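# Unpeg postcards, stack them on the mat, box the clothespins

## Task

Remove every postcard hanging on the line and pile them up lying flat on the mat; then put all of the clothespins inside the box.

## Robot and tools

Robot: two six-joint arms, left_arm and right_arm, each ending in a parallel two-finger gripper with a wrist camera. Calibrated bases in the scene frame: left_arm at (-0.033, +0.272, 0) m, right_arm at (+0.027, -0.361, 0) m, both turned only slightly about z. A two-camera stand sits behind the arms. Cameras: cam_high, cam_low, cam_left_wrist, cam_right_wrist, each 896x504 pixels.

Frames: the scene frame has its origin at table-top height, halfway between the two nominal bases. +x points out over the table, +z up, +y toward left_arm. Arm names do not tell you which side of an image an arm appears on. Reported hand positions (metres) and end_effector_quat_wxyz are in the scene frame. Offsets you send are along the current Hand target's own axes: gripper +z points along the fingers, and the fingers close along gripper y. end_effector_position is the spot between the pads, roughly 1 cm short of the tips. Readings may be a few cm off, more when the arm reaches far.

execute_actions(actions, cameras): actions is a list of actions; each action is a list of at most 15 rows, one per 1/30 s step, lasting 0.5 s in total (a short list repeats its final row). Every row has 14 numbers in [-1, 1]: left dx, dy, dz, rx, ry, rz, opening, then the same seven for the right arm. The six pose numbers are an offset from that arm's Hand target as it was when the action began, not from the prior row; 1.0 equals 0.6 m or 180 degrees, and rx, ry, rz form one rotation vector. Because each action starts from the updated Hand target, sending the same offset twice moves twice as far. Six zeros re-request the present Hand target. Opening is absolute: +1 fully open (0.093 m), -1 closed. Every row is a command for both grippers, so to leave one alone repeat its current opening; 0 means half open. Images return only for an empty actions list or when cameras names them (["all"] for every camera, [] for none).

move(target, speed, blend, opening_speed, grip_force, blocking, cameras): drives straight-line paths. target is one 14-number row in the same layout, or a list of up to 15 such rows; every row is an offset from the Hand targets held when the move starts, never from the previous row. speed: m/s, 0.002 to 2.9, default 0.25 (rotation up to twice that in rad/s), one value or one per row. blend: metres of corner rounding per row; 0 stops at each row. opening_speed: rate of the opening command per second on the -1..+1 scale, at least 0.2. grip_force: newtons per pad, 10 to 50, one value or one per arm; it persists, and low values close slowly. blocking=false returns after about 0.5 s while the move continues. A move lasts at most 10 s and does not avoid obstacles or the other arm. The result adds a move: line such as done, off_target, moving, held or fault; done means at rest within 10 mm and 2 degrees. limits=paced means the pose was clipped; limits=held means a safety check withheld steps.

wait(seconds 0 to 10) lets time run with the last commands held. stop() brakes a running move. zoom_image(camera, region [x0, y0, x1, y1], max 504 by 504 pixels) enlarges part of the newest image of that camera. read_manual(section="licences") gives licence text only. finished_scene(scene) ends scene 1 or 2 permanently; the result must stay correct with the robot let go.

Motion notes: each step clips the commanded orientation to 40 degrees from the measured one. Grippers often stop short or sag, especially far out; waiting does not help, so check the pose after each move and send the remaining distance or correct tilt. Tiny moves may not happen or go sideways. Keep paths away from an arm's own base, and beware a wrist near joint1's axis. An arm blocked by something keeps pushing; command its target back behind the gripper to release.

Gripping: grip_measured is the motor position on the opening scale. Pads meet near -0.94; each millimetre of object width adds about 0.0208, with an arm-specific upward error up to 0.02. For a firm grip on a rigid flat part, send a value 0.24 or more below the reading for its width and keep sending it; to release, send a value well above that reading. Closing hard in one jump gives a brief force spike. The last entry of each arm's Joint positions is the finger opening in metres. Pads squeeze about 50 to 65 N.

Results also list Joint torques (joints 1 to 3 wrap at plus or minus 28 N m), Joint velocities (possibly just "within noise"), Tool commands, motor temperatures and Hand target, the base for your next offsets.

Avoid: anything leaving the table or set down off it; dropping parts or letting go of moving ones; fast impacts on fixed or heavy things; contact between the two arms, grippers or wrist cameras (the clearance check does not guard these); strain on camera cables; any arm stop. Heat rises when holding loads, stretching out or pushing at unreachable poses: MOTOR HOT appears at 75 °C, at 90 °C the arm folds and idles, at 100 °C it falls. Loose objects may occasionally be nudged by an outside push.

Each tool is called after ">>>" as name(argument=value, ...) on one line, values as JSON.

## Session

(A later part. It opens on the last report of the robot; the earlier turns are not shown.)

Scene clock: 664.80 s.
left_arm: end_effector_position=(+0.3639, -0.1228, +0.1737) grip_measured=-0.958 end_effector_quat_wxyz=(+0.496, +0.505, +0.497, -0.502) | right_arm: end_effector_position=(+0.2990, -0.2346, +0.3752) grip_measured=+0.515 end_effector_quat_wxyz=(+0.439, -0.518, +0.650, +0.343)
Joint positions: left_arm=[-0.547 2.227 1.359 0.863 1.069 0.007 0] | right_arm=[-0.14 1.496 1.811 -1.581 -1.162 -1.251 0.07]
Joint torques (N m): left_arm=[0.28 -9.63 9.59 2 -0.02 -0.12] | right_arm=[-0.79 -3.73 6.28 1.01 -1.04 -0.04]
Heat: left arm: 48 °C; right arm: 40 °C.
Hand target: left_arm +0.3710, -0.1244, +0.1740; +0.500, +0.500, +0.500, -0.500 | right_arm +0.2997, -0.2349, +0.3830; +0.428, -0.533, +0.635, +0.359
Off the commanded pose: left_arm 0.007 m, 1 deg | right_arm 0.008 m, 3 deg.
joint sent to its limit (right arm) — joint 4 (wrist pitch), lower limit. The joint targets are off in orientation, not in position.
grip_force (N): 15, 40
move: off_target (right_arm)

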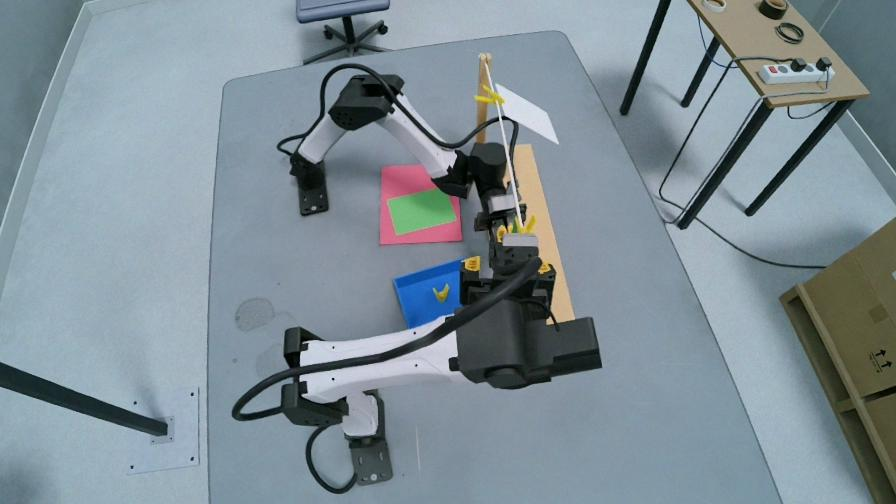

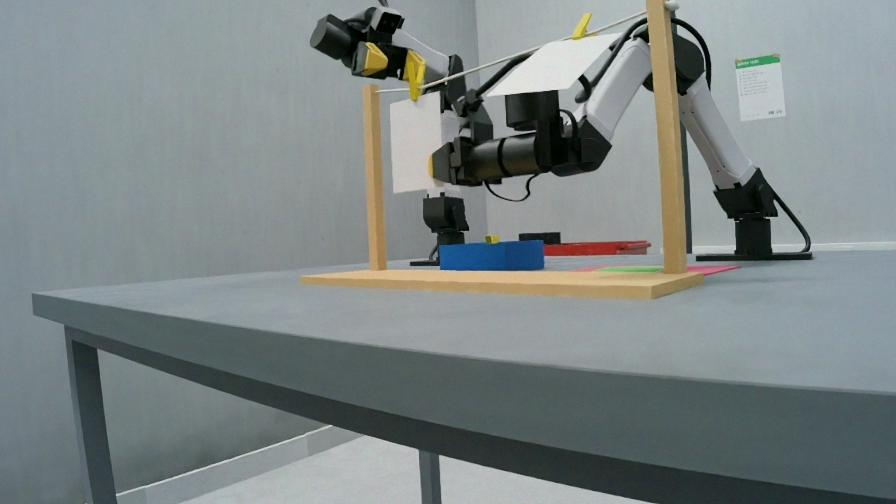

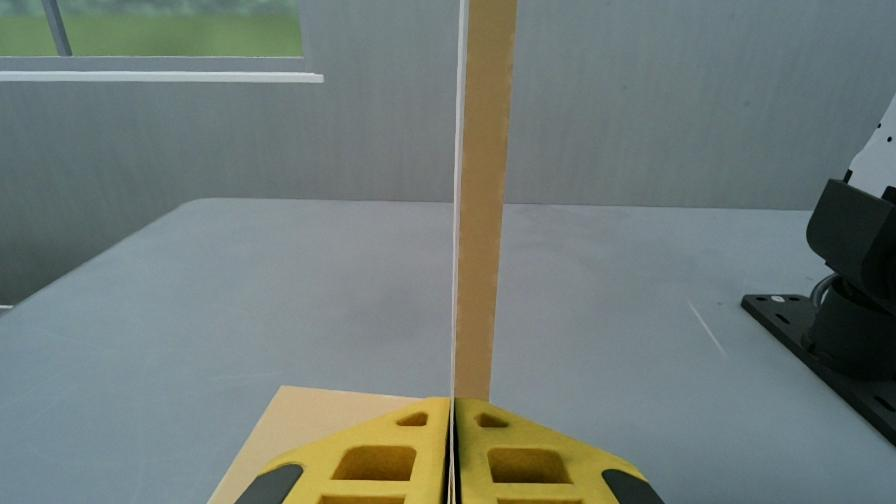

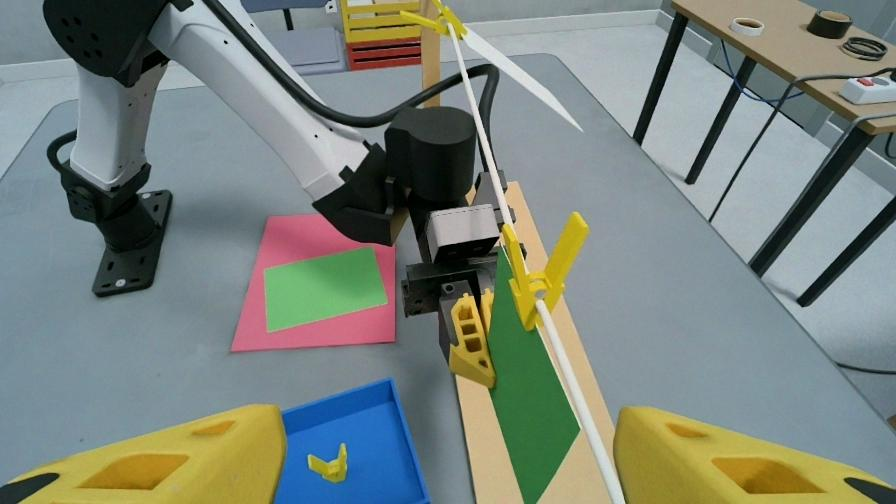

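>>> move(target=[[0,0,0,0,0,0,-1,-0.0183,-0.0727,0.0573,0,0,0,0.516],[0,0,0,0,0,0,-1,0.0053,-0.0728,0.1667,0,0,0,0.516]], speed=0.12, blend=0.01, cameras=["cam_right_wrist","cam_low","cam_left_wrist"])

Scene clock: 694.60 s.
left_arm: end_effector_position=(+0.3639, -0.1228, +0.1737) grip_measured=-0.965 end_effector_quat_wxyz=(+0.496, +0.505, +0.497, -0.502) | right_arm: end_effector_position=(+0.3622, -0.1530, +0.3369) grip_measured=+0.515 end_effector_quat_wxyz=(+0.417, -0.527, +0.643, +0.367)
Joint positions: left_arm=[-0.547 2.227 1.359 0.863 1.069 0.007 0] | right_arm=[0.141 1.607 1.697 -0.987 -1.059 -0.793 0.07]
Joint torques (N m): left_arm=[0.58 -9.52 9.63 1.99 0.01 -0.1] | right_arm=[0.13 -7.8 4.63 1.99 -0.57 -0.03]
Motor temperatures (°C): left_arm=[32 51 47 46 29 29 31] | right_arm=[32 40 40 34 32 29 30]
Heat: left arm: 51 °C; right arm: 40 °C.
Hand target: left_arm +0.3710, -0.1244, +0.1740; +0.500, +0.500, +0.500, -0.500 | right_arm +0.3587, -0.1524, +0.3426; +0.428, -0.533, +0.635, +0.359
Off the commanded pose: left_arm 0.007 m, 1 deg | right_arm 0.007 m, 2 deg.
grip_force (N): 15, 40
move: done
Images, in order (width x height): cam_low 896x504, cam_left_wrist 896x504, cam_right_wrist 896x504.

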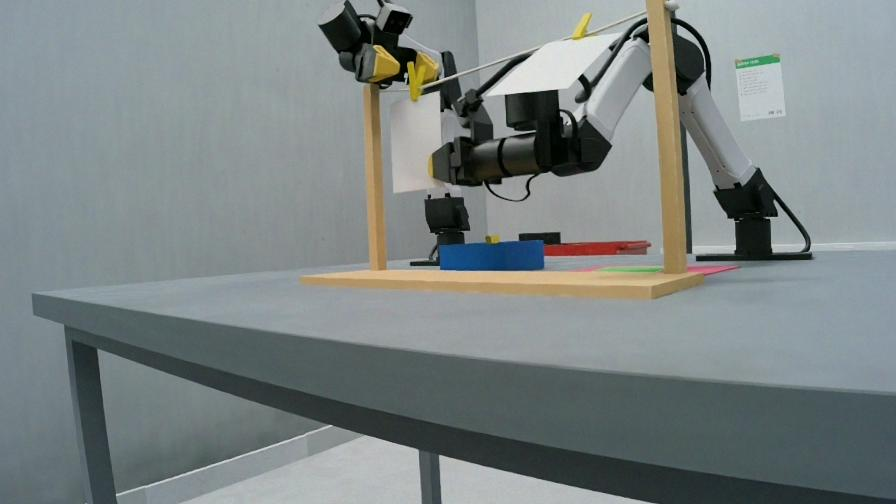

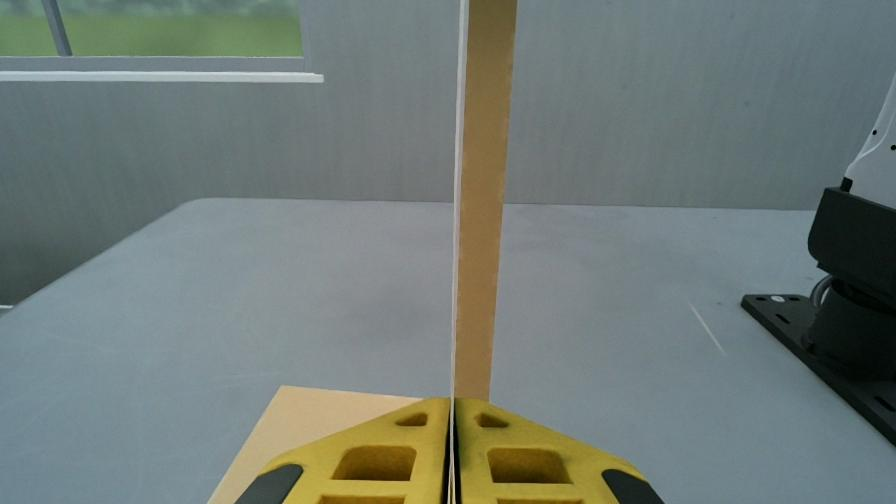

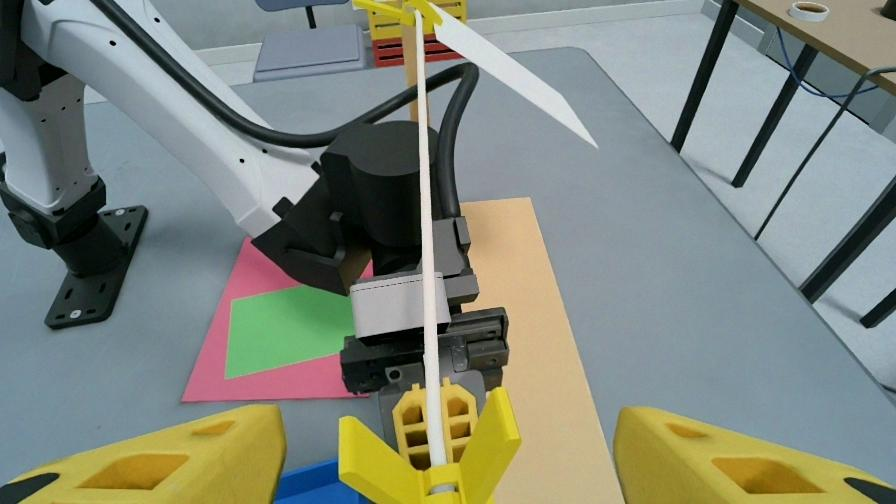

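>>> move(target=[[0,0,0,0,0,0,-1,0.0073,0.0033,0.0132,0,0,0,0.516],[0,0,0,0,0,0,-1,0.0073,0.0033,0.0132,0,0,0,-0.8]], speed=0.1, opening_speed=0.5, cameras=["cam_right_wrist","cam_low"])

>>> zoom_image(camera="cam_low", region=[370, 30, 470, 110])

Scene clock: 722.57 s.
left_arm: end_effector_position=(+0.3639, -0.1228, +0.1736) grip_measured=-0.965 end_effector_quat_wxyz=(+0.496, +0.505, +0.497, -0.502) | right_arm: end_effector_position=(+0.3620, -0.1474, +0.3299) grip_measured=-0.712 end_effector_quat_wxyz=(+0.418, -0.526, +0.644, +0.366)
Joint positions: left_arm=[-0.547 2.227 1.359 0.862 1.069 0.007 0] | right_arm=[0.158 1.593 1.648 -0.924 -1.046 -0.763 0.011]
Joint torques (N m): left_arm=[0.65 -9.8 9.39 1.94 0.06 -0.14] | right_arm=[0.27 -7.82 4.66 2.02 -0.55 -0.02]
Heat: left arm: 53 °C; right arm: 43 °C.
Hand target: left_arm +0.3710, -0.1244, +0.1740; +0.500, +0.500, +0.500, -0.500 | right_arm +0.3578, -0.1464, +0.3355; +0.428, -0.533, +0.635, +0.359
Off the commanded pose: left_arm 0.007 m, 1 deg | right_arm 0.007 m, 2 deg.
grip_force (N): 15, 40
move: done
Images, in order (width x height): cam_low 896x504, cam_right_wrist 896x504.

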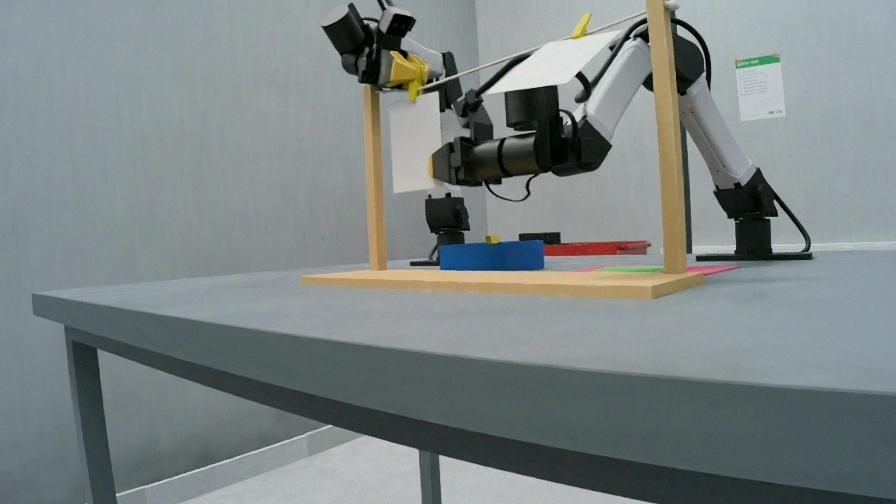

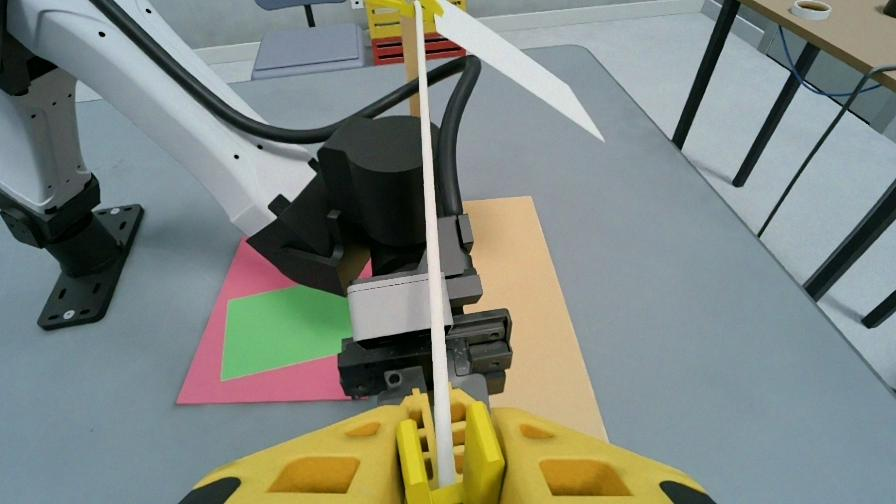

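Scaled by 5.040.

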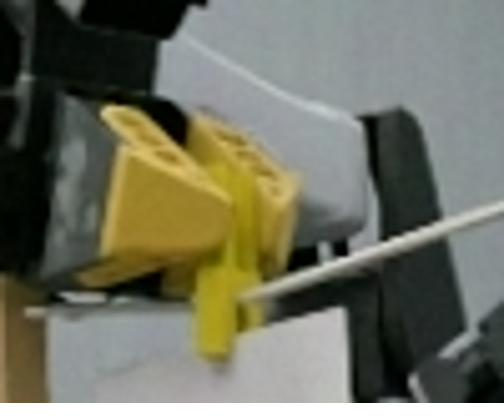

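>>> move(target=[[0,0,0,0,0,0,-1,0,0,0,0,0,0,-0.85],[0,0,0,0,0,0,-1,-0.0695,0,-0.0281,0,0,0,-0.85]], speed=0.06, cameras=["cam_right_wrist","cam_low","cam_left_wrist"])

>>> zoom_image(camera="cam_low", region=[370, 10, 470, 110])

Scene clock: 757.67 s.
left_arm: end_effector_position=(+0.3639, -0.1228, +0.1735) grip_measured=-0.965 end_effector_quat_wxyz=(+0.496, +0.505, +0.497, -0.502) | right_arm: end_effector_position=(+0.3570, -0.1486, +0.3741) grip_measured=-0.722 end_effector_quat_wxyz=(+0.422, -0.526, +0.643, +0.364)
Joint positions: left_arm=[-0.547 2.227 1.359 0.862 1.069 0.007 0] | right_arm=[0.158 1.633 1.874 -1.095 -1.044 -0.754 0.011]
Joint torques (N m): left_arm=[0.57 -9.66 9.77 1.98 0.02 -0.05] | right_arm=[0.28 -5.35 7.46 1.79 -0.56 -0.09]
Heat: left arm: 54 °C; right arm: 43 °C.
Hand target: left_arm +0.3710, -0.1244, +0.1740; +0.500, +0.500, +0.500, -0.500 | right_arm +0.3578, -0.1464, +0.3804; +0.428, -0.533, +0.635, +0.359
Off the commanded pose: left_arm 0.007 m, 1 deg | right_arm 0.007 m, 2 deg.
grip_force (N): 15, 40
move: done
Images, in order (width x height): cam_low 896x504, cam_left_wrist 896x504, cam_right_wrist 896x504.

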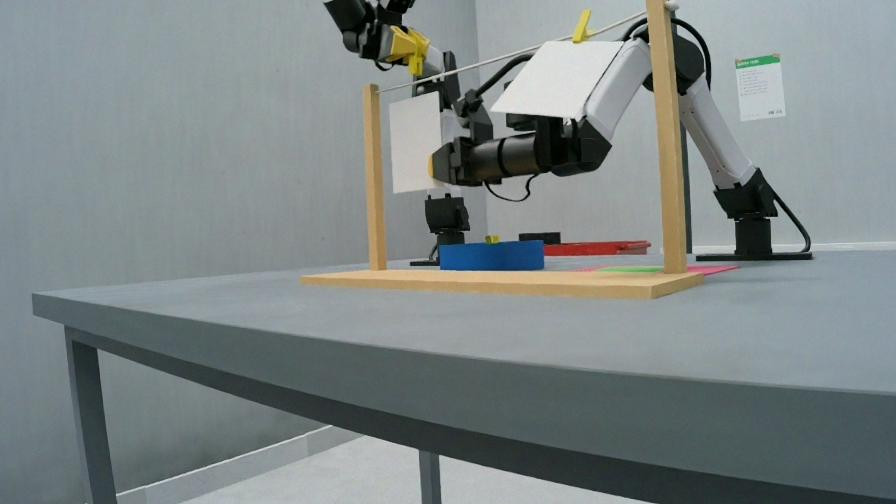

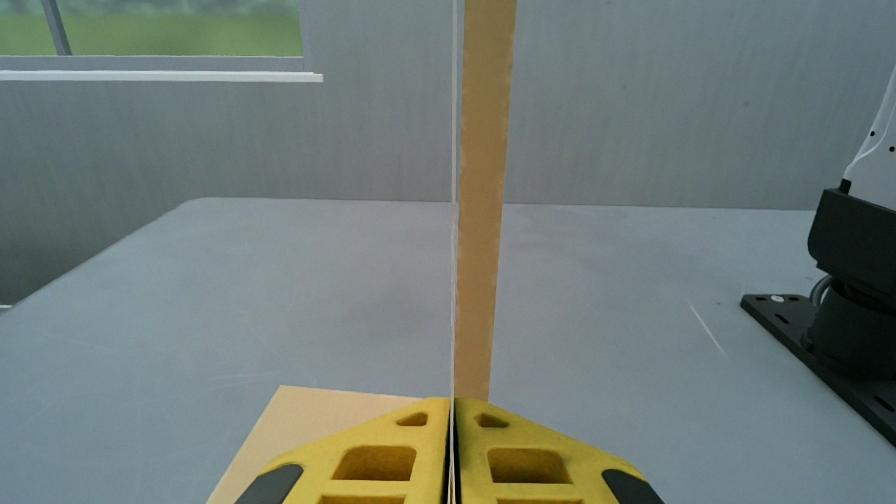

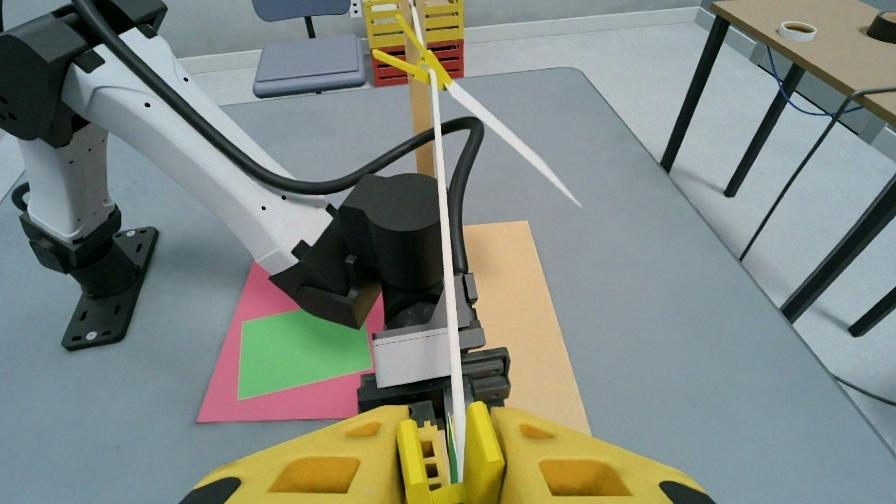

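Scaled by 5.040.

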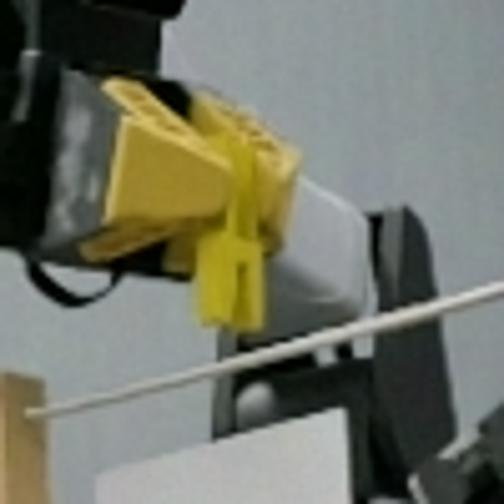

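>>> move(target=[[0,-0.1833,0,0,0,0,-1,0.0137,0.14,-0.0458,0,0,0,-0.85],[-0.0433,-0.26,-0.4657,-0.0553,0.0832,-0.0073,-1,0.0137,0.14,-0.0458,0,0,0,-0.85],[0.09,-0.3183,-0.454,-0.109,0.0219,-0.503,-1,0.3188,0.1648,0.1458,0,0,0,-0.85]], speed=0.22, blend=0.02, cameras=["all"])

Scene clock: 789.60 s.
left_arm: end_effector_position=(+0.1819, +0.1491, +0.1205) grip_measured=-0.968 end_effector_quat_wxyz=(+0.051, -0.071, +0.788, -0.610) | right_arm: end_effector_position=(+0.2620, -0.1219, +0.1723) grip_measured=-0.723 end_effector_quat_wxyz=(+0.424, -0.531, +0.639, +0.361)
Joint positions: left_arm=[0.167 1.446 0.622 -0.842 1.316 0.092 0] | right_arm=[0.358 1.209 0.649 -0.094 -0.897 -0.528 0.011]
Joint torques (N m): left_arm=[-0.02 -4.77 5.18 0.38 0.66 -0.13] | right_arm=[0.35 -2.82 4.97 2.5 -0.41 0.02]
Heat: left arm: 52 °C; right arm: 42 °C.
Hand target: left_arm +0.1800, +0.1480, +0.1202; +0.052, -0.070, +0.790, -0.606 | right_arm +0.2621, -0.1201, +0.1703; +0.428, -0.533, +0.635, +0.359
Off the commanded pose: left_arm 0.002 m, 1 deg | right_arm 0.003 m, 1 deg.
grip_force (N): 15, 40
move: done

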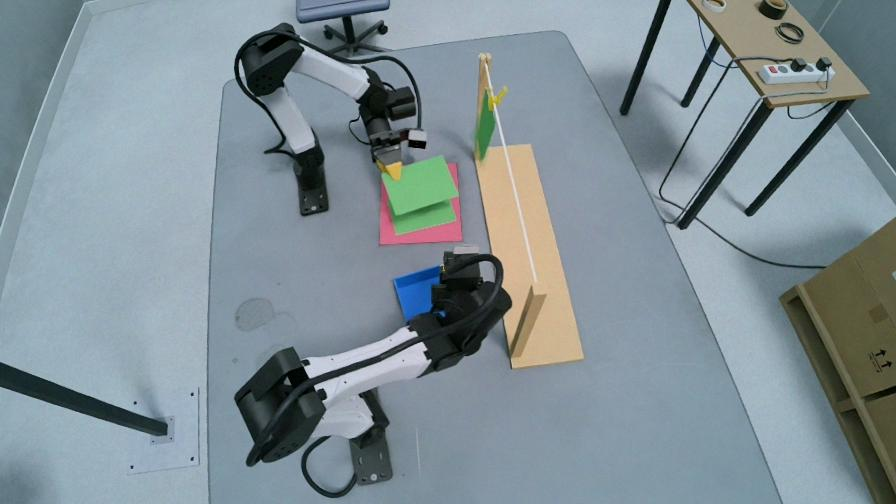

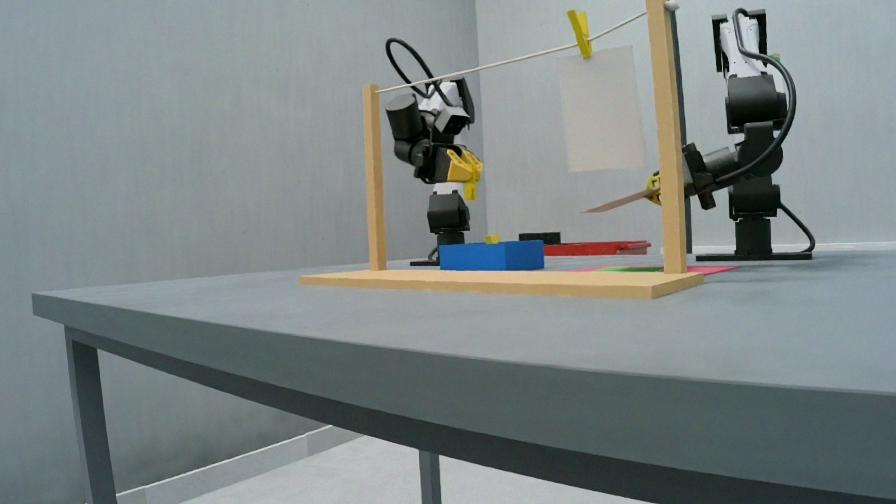

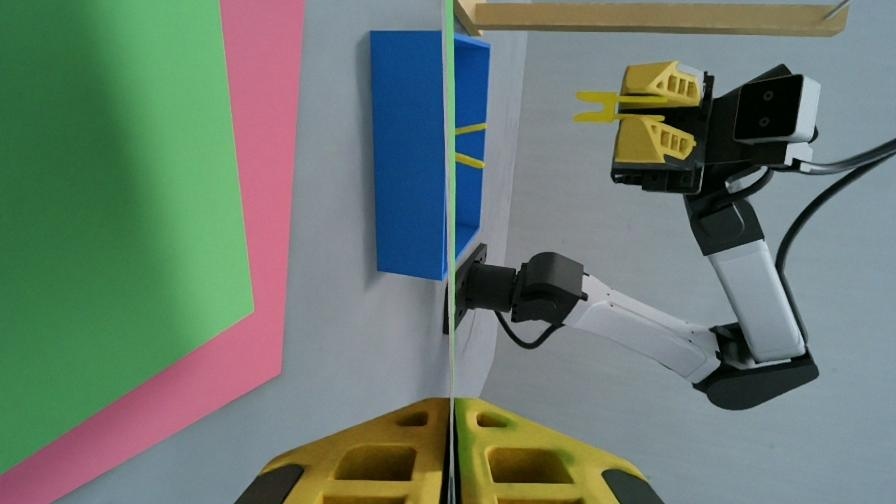

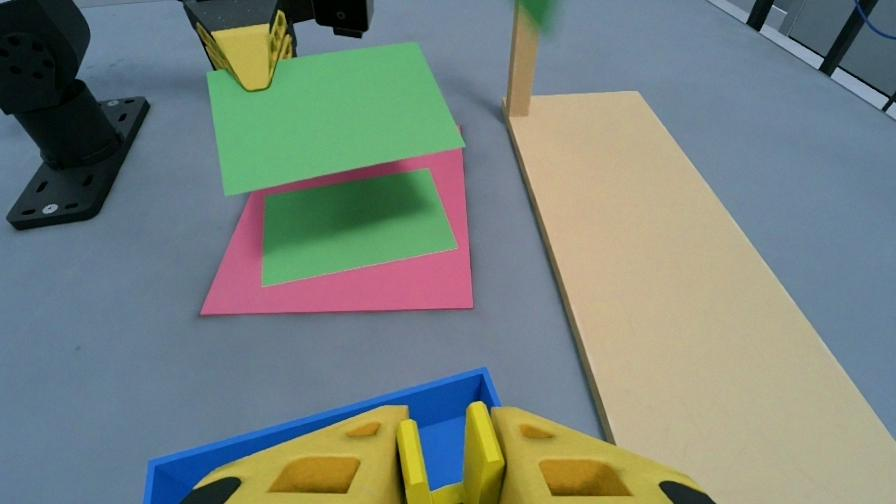

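>>> move(target=[[0,0.1256,0.0337,0,0,0,-1,0.1485,0.0153,0.081,0,0,0,-0.85],[0,0.1256,0.0337,0,0,0,-0.48,0.1485,0.0153,0.081,0,0,0,-0.15]], speed=0.1, opening_speed=0.4, cameras=["all"])

>>> zoom_image(camera="cam_low", region=[540, 150, 760, 290])

Scene clock: 824.40 s.
left_arm: end_effector_position=(+0.1816, +0.1492, +0.0440) grip_measured=-0.482 end_effector_quat_wxyz=(+0.056, -0.068, +0.789, -0.608) | right_arm: end_effector_position=(+0.2563, -0.1079, +0.0715) grip_measured=-0.151 end_effector_quat_wxyz=(+0.427, -0.533, +0.636, +0.361)
Joint positions: left_arm=[0.167 1.728 0.478 -0.398 1.312 0.086 0.022] | right_arm=[0.423 1.539 0.379 0.556 -0.847 -0.473 0.038]
Joint torques (N m): left_arm=[-0.2 -4.49 3.66 0.48 0.69 -0.11] | right_arm=[0.4 -3.59 3.45 2.54 -0.32 0.07]
Motor temperatures (°C): left_arm=[31 45 48 41 29 29 31] | right_arm=[32 40 38 41 32 29 31]
Heat: left arm: 48 °C; right arm: 41 °C.
Hand target: left_arm +0.1799, +0.1480, +0.0421; +0.052, -0.070, +0.790, -0.606 | right_arm +0.2551, -0.1070, +0.0695; +0.428, -0.533, +0.635, +0.359
Off the commanded pose: left_arm 0.003 m, 0 deg | right_arm 0.002 m, 0 deg.
grip_force (N): 15, 40
move: done

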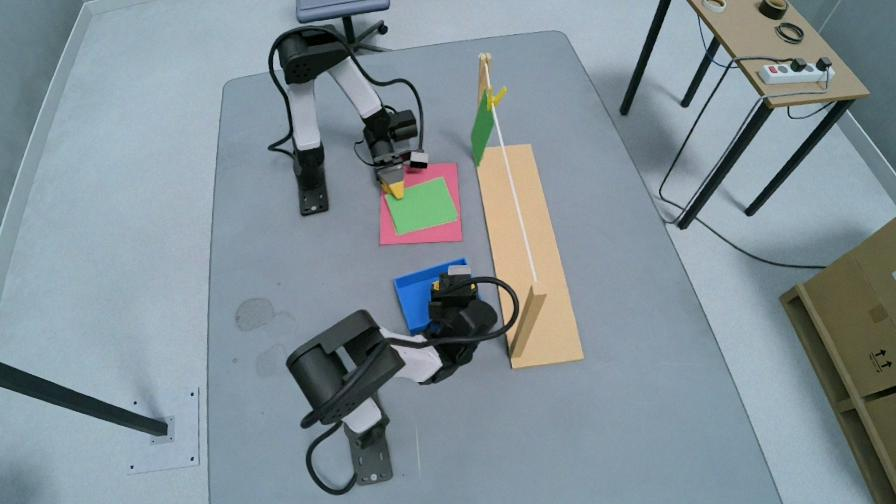

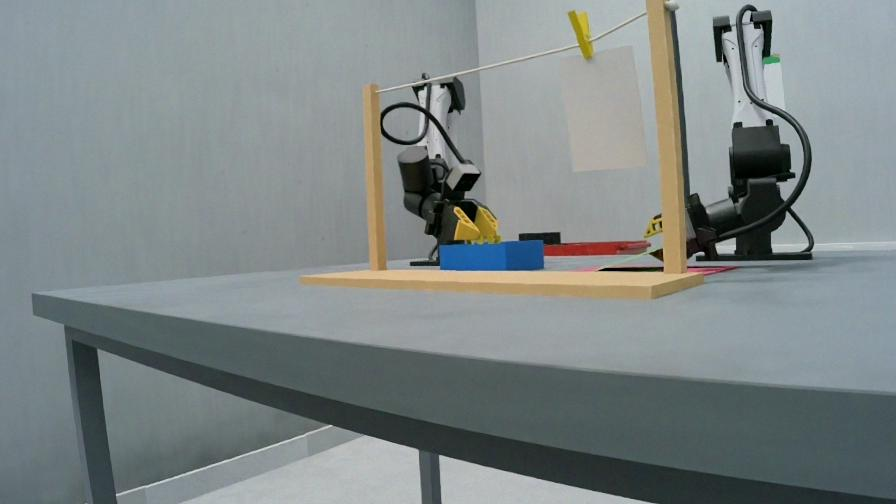

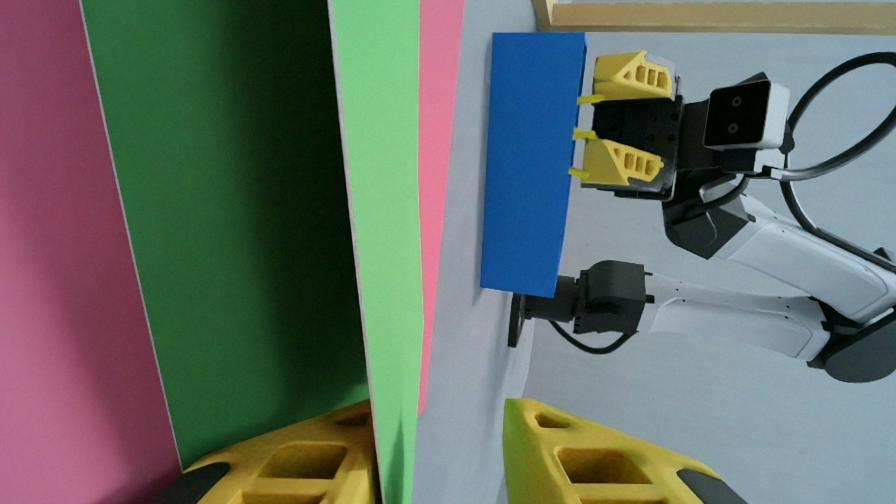

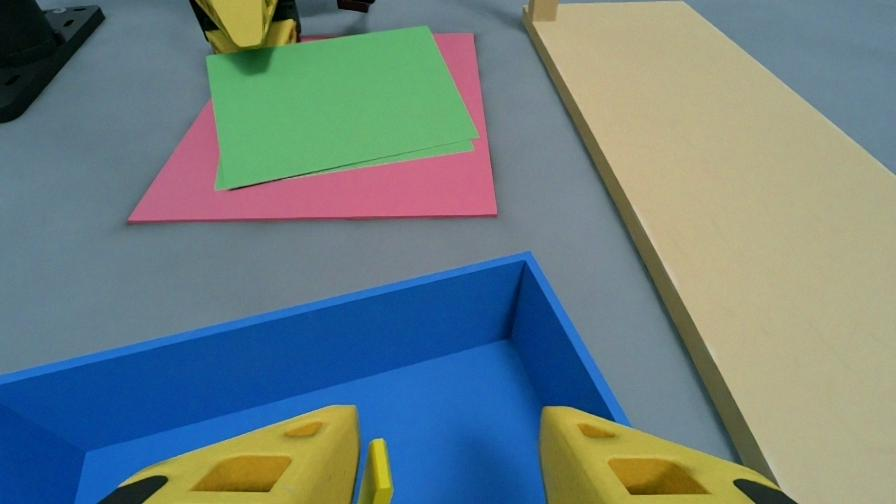

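Scaled by 2.291.

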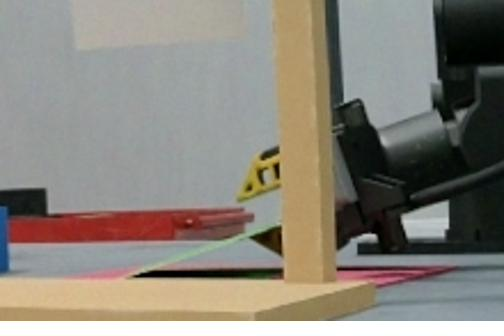

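>>> move(target=[[0,0,0,0,0,0,-0.48,-0.0433,-0.0015,-0.0263,0,0,0,-0.15],[0,0.0302,-0.1385,0,0,0,-0.48,-0.1883,-0.0058,-0.1115,0,0,0,-0.15]], speed=0.2, blend=0.005, cameras=["all"])

>>> zoom_image(camera="cam_low", region=[540, 150, 760, 290])

Scene clock: 839.80 s.
left_arm: end_effector_position=(+0.1731, +0.2372, +0.0489) grip_measured=-0.482 end_effector_quat_wxyz=(+0.073, -0.065, +0.798, -0.595) | right_arm: end_effector_position=(+0.2507, -0.1294, +0.1852) grip_measured=-0.151 end_effector_quat_wxyz=(+0.414, -0.526, +0.652, +0.357)
Joint positions: left_arm=[0.586 2.022 0.79 -1.279 1.072 1.042 0.022] | right_arm=[0.354 1.131 0.681 -0.235 -0.882 -0.529 0.038]
Joint torques (N m): left_arm=[-0.23 -3.26 1.5 -1.5 0.45 0.29] | right_arm=[-0.91 -2.36 8.55 2.21 -0.74 -0.15]
Heat: left arm: 47 °C; right arm: 41 °C.
Hand target: left_arm +0.1651, +0.2316, +0.0462; +0.052, -0.070, +0.790, -0.606 | right_arm +0.2551, -0.1269, +0.1992; +0.428, -0.533, +0.635, +0.359
Off the commanded pose: left_arm 0.010 m, 3 deg | right_arm 0.015 m, 3 deg.
grip_force (N): 15, 40
move: off_target (left_arm, right_arm)

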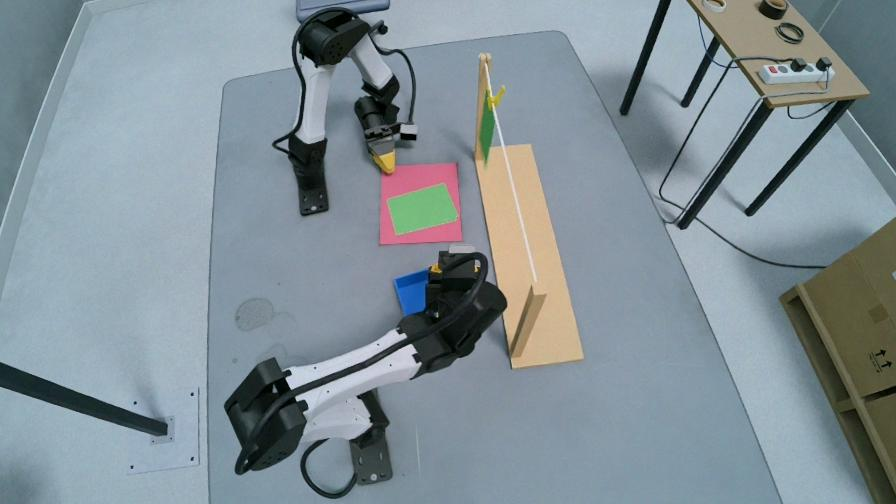

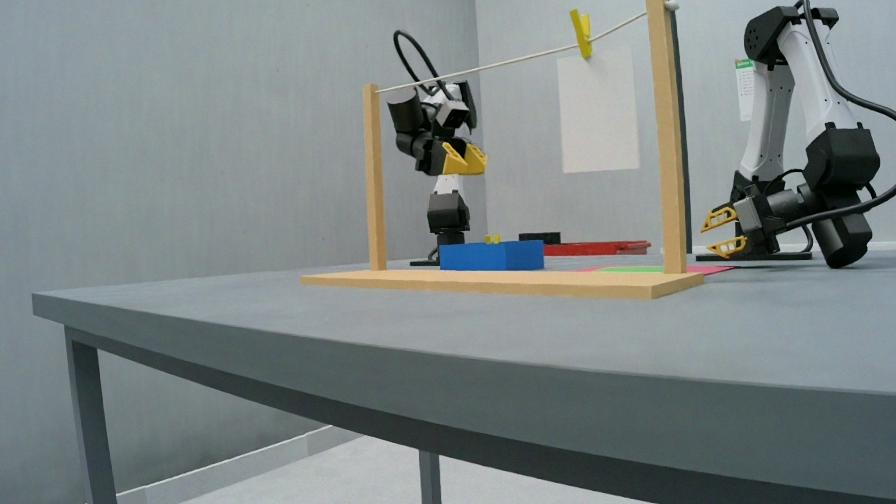

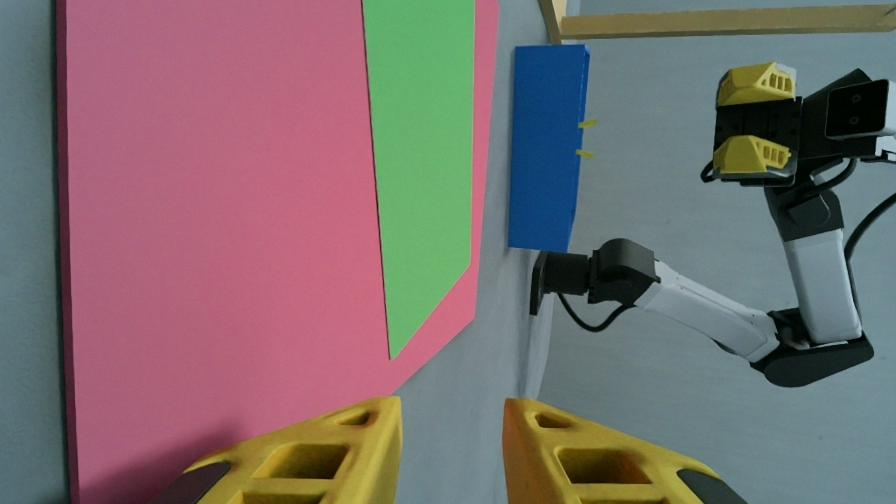

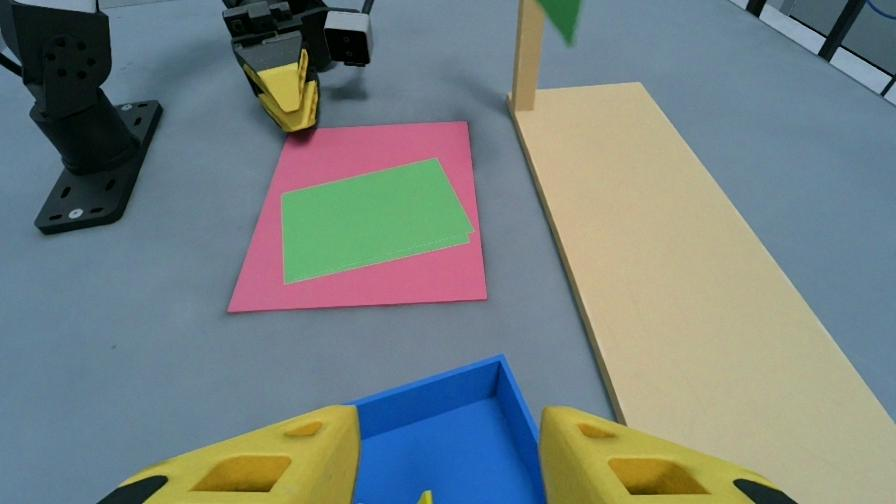

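Scaled by 2.291.

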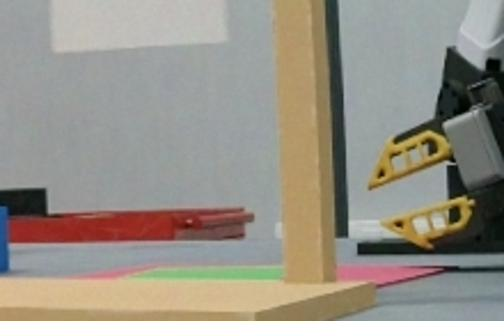

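>>> move(target=[[-0.0407,-0.2567,-0.009,-0.0842,-0.1156,0.106,0.3,0,0,0,0,0,0,-0.15],[-0.058,-0.517,0.0673,-0.2807,-0.3854,0.3532,0.3,-0.0543,-0.0098,0.1748,0.0548,-0.1221,0.0109,-0.316]], speed=0.25, blend=0.03, cameras=["all"])

Scene clock: 880.17 s.
left_arm: end_effector_position=(+0.2196, +0.1200, +0.3387) grip_measured=+0.298 end_effector_quat_wxyz=(+0.707, +0.000, +0.707, -0.008) | right_arm: end_effector_position=(+0.2786, -0.0208, +0.1892) grip_measured=-0.315 end_effector_quat_wxyz=(+0.573, -0.411, +0.580, +0.408)
Joint positions: left_arm=[-1.09 0.858 0.72 0.137 -1.047 -0.012 0.06] | right_arm=[0.713 1.577 0.512 1.053 -0.488 -0.004 0.03]
Joint torques (N m): left_arm=[0.12 -0.57 7.43 2.18 0.01 0.09] | right_arm=[0.29 -4.34 4.63 2.96 0.12 0.06]
Heat: left arm: 44 °C; right arm: 40 °C.
Hand target: left_arm +0.2206, +0.1202, +0.3351; +0.707, +0.000, +0.708, +0.000 | right_arm +0.2798, -0.0201, +0.1900; +0.579, -0.405, +0.580, +0.406
Off the commanded pose: left_arm 0.004 m, 1 deg | right_arm 0.002 m, 1 deg.
grip_force (N): 15, 40
move: done

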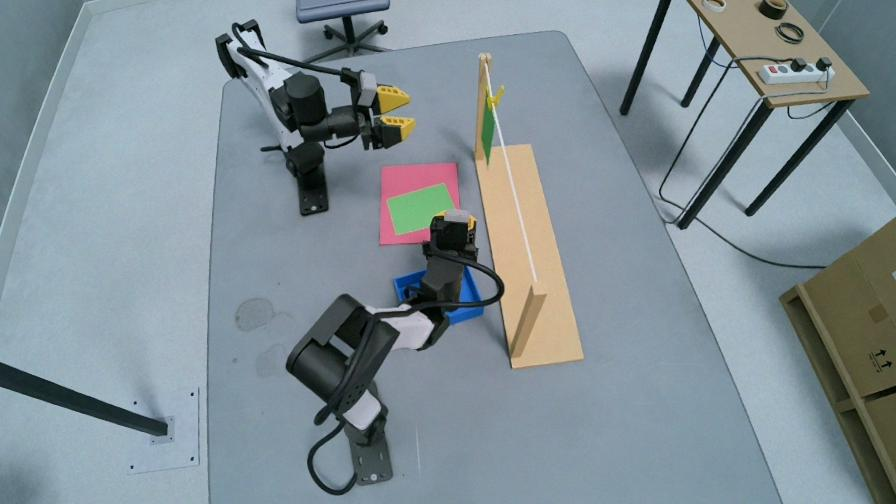

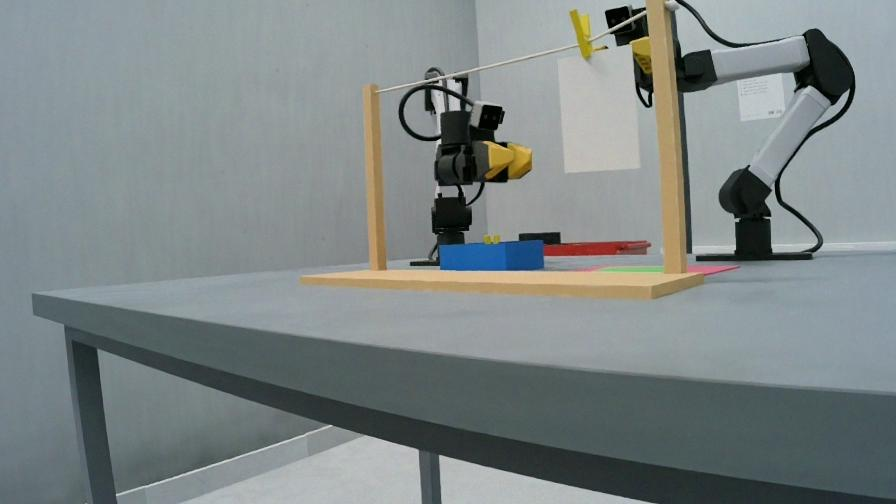

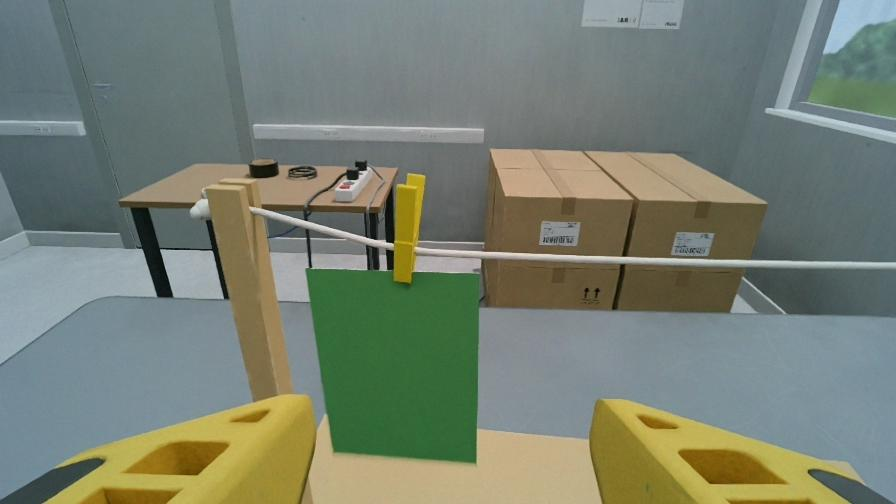

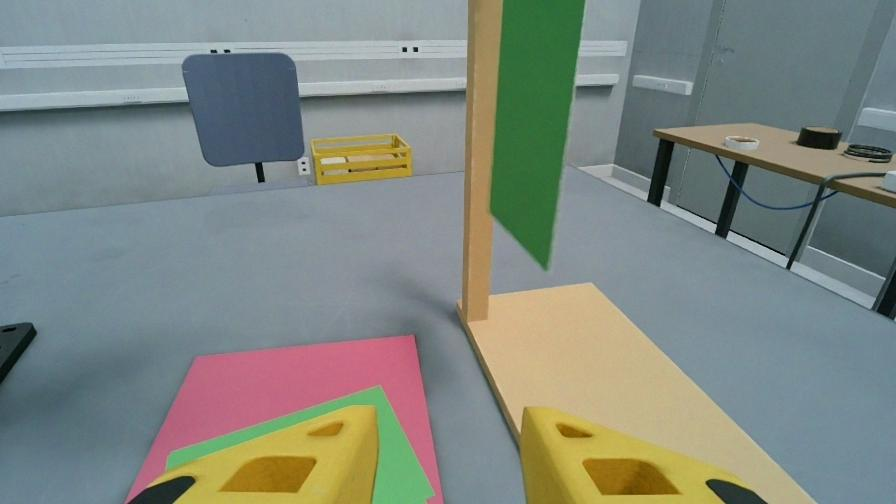

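>>> move(target=[[-0.075,0.133,0.1323,0.3903,0.1439,0.1046,0.3,0.02,-0.1445,0.2123,-0.139,0,0,-0.316],[-0.075,0.133,0.1323,0.3903,0.1439,0.1046,0.3,0.02,-0.093,0.3248,-0.139,0,0,-0.316]], speed=[0.25,0.1], blend=0.01, cameras=["all"])

Scene clock: 917.77 s.
left_arm: end_effector_position=(+0.3006, +0.1990, +0.3750) grip_measured=+0.298 end_effector_quat_wxyz=(+0.442, +0.471, +0.713, -0.275) | right_arm: end_effector_position=(+0.3938, +0.1396, +0.1733) grip_measured=-0.315 end_effector_quat_wxyz=(+0.467, -0.523, +0.481, +0.527)
Joint positions: left_arm=[0.197 1.668 2.04 -1.573 1.057 1.178 0.06] | right_arm=[0.681 2.383 1.653 0.713 -0.958 0.004 0.03]
Joint torques (N m): left_arm=[0.58 -5.67 8.44 0.99 0.67 0.15] | right_arm=[-0.12 -10.73 7.92 2.37 0.08 -0.03]
Motor temperatures (°C): left_arm=[31 39 46 45 29 29 31] | right_arm=[32 40 39 45 31 29 30]
Heat: left arm: 46 °C; right arm: 45 °C.
Hand target: left_arm +0.3001, +0.2000, +0.3801; +0.404, +0.509, +0.701, -0.294 | right_arm +0.3991, +0.1438, +0.1781; -0.478, +0.521, -0.478, -0.521
Off the commanded pose: left_arm 0.005 m, 7 deg | right_arm 0.008 m, 1 deg.
joint sent to its limit (left arm) — joint 4 (wrist pitch), lower limit. The joint targets are off in orientation, not in position.
grip_force (N): 15, 40
move: off_target (left_arm)

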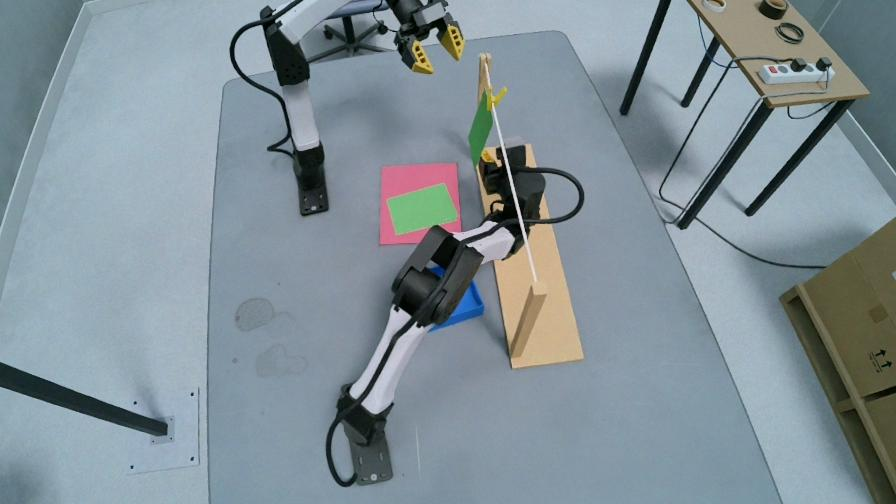

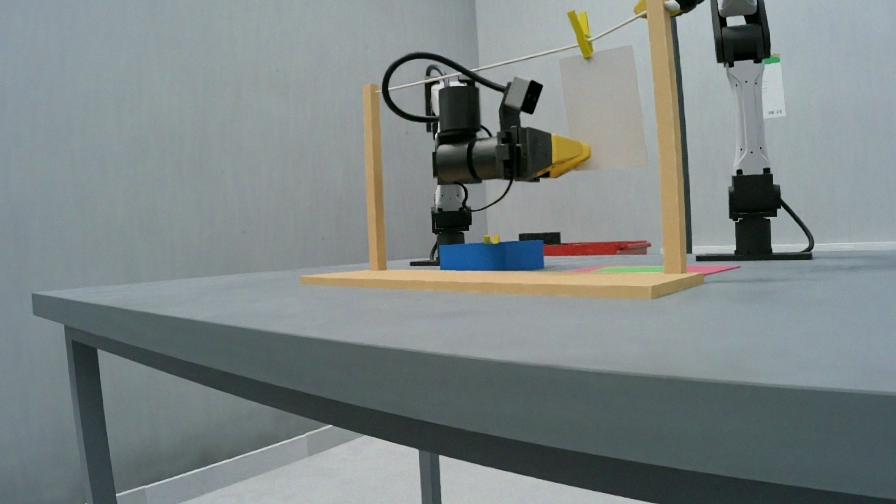

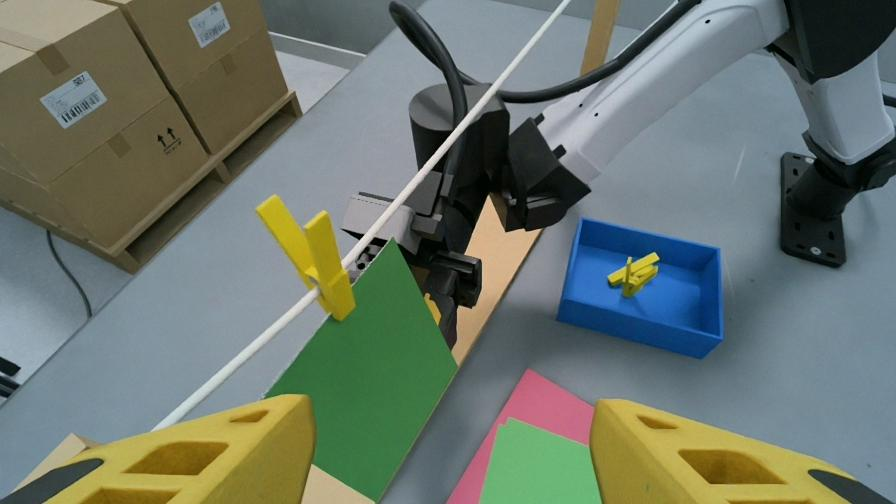

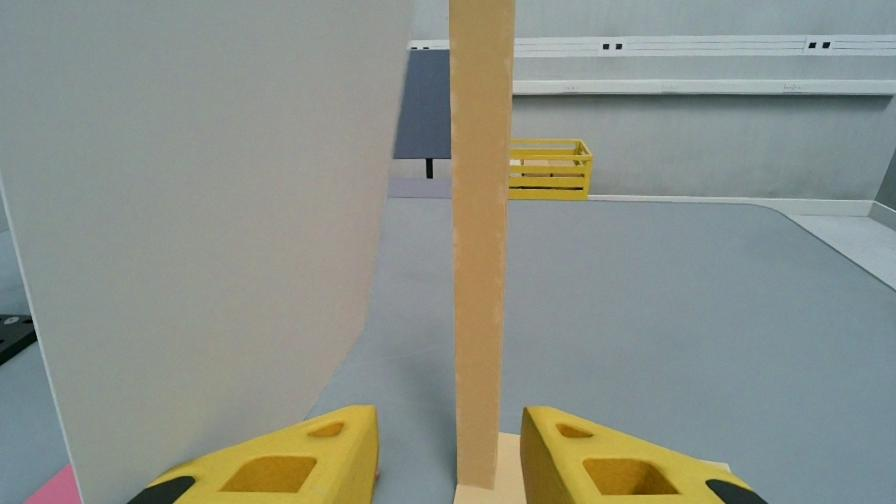

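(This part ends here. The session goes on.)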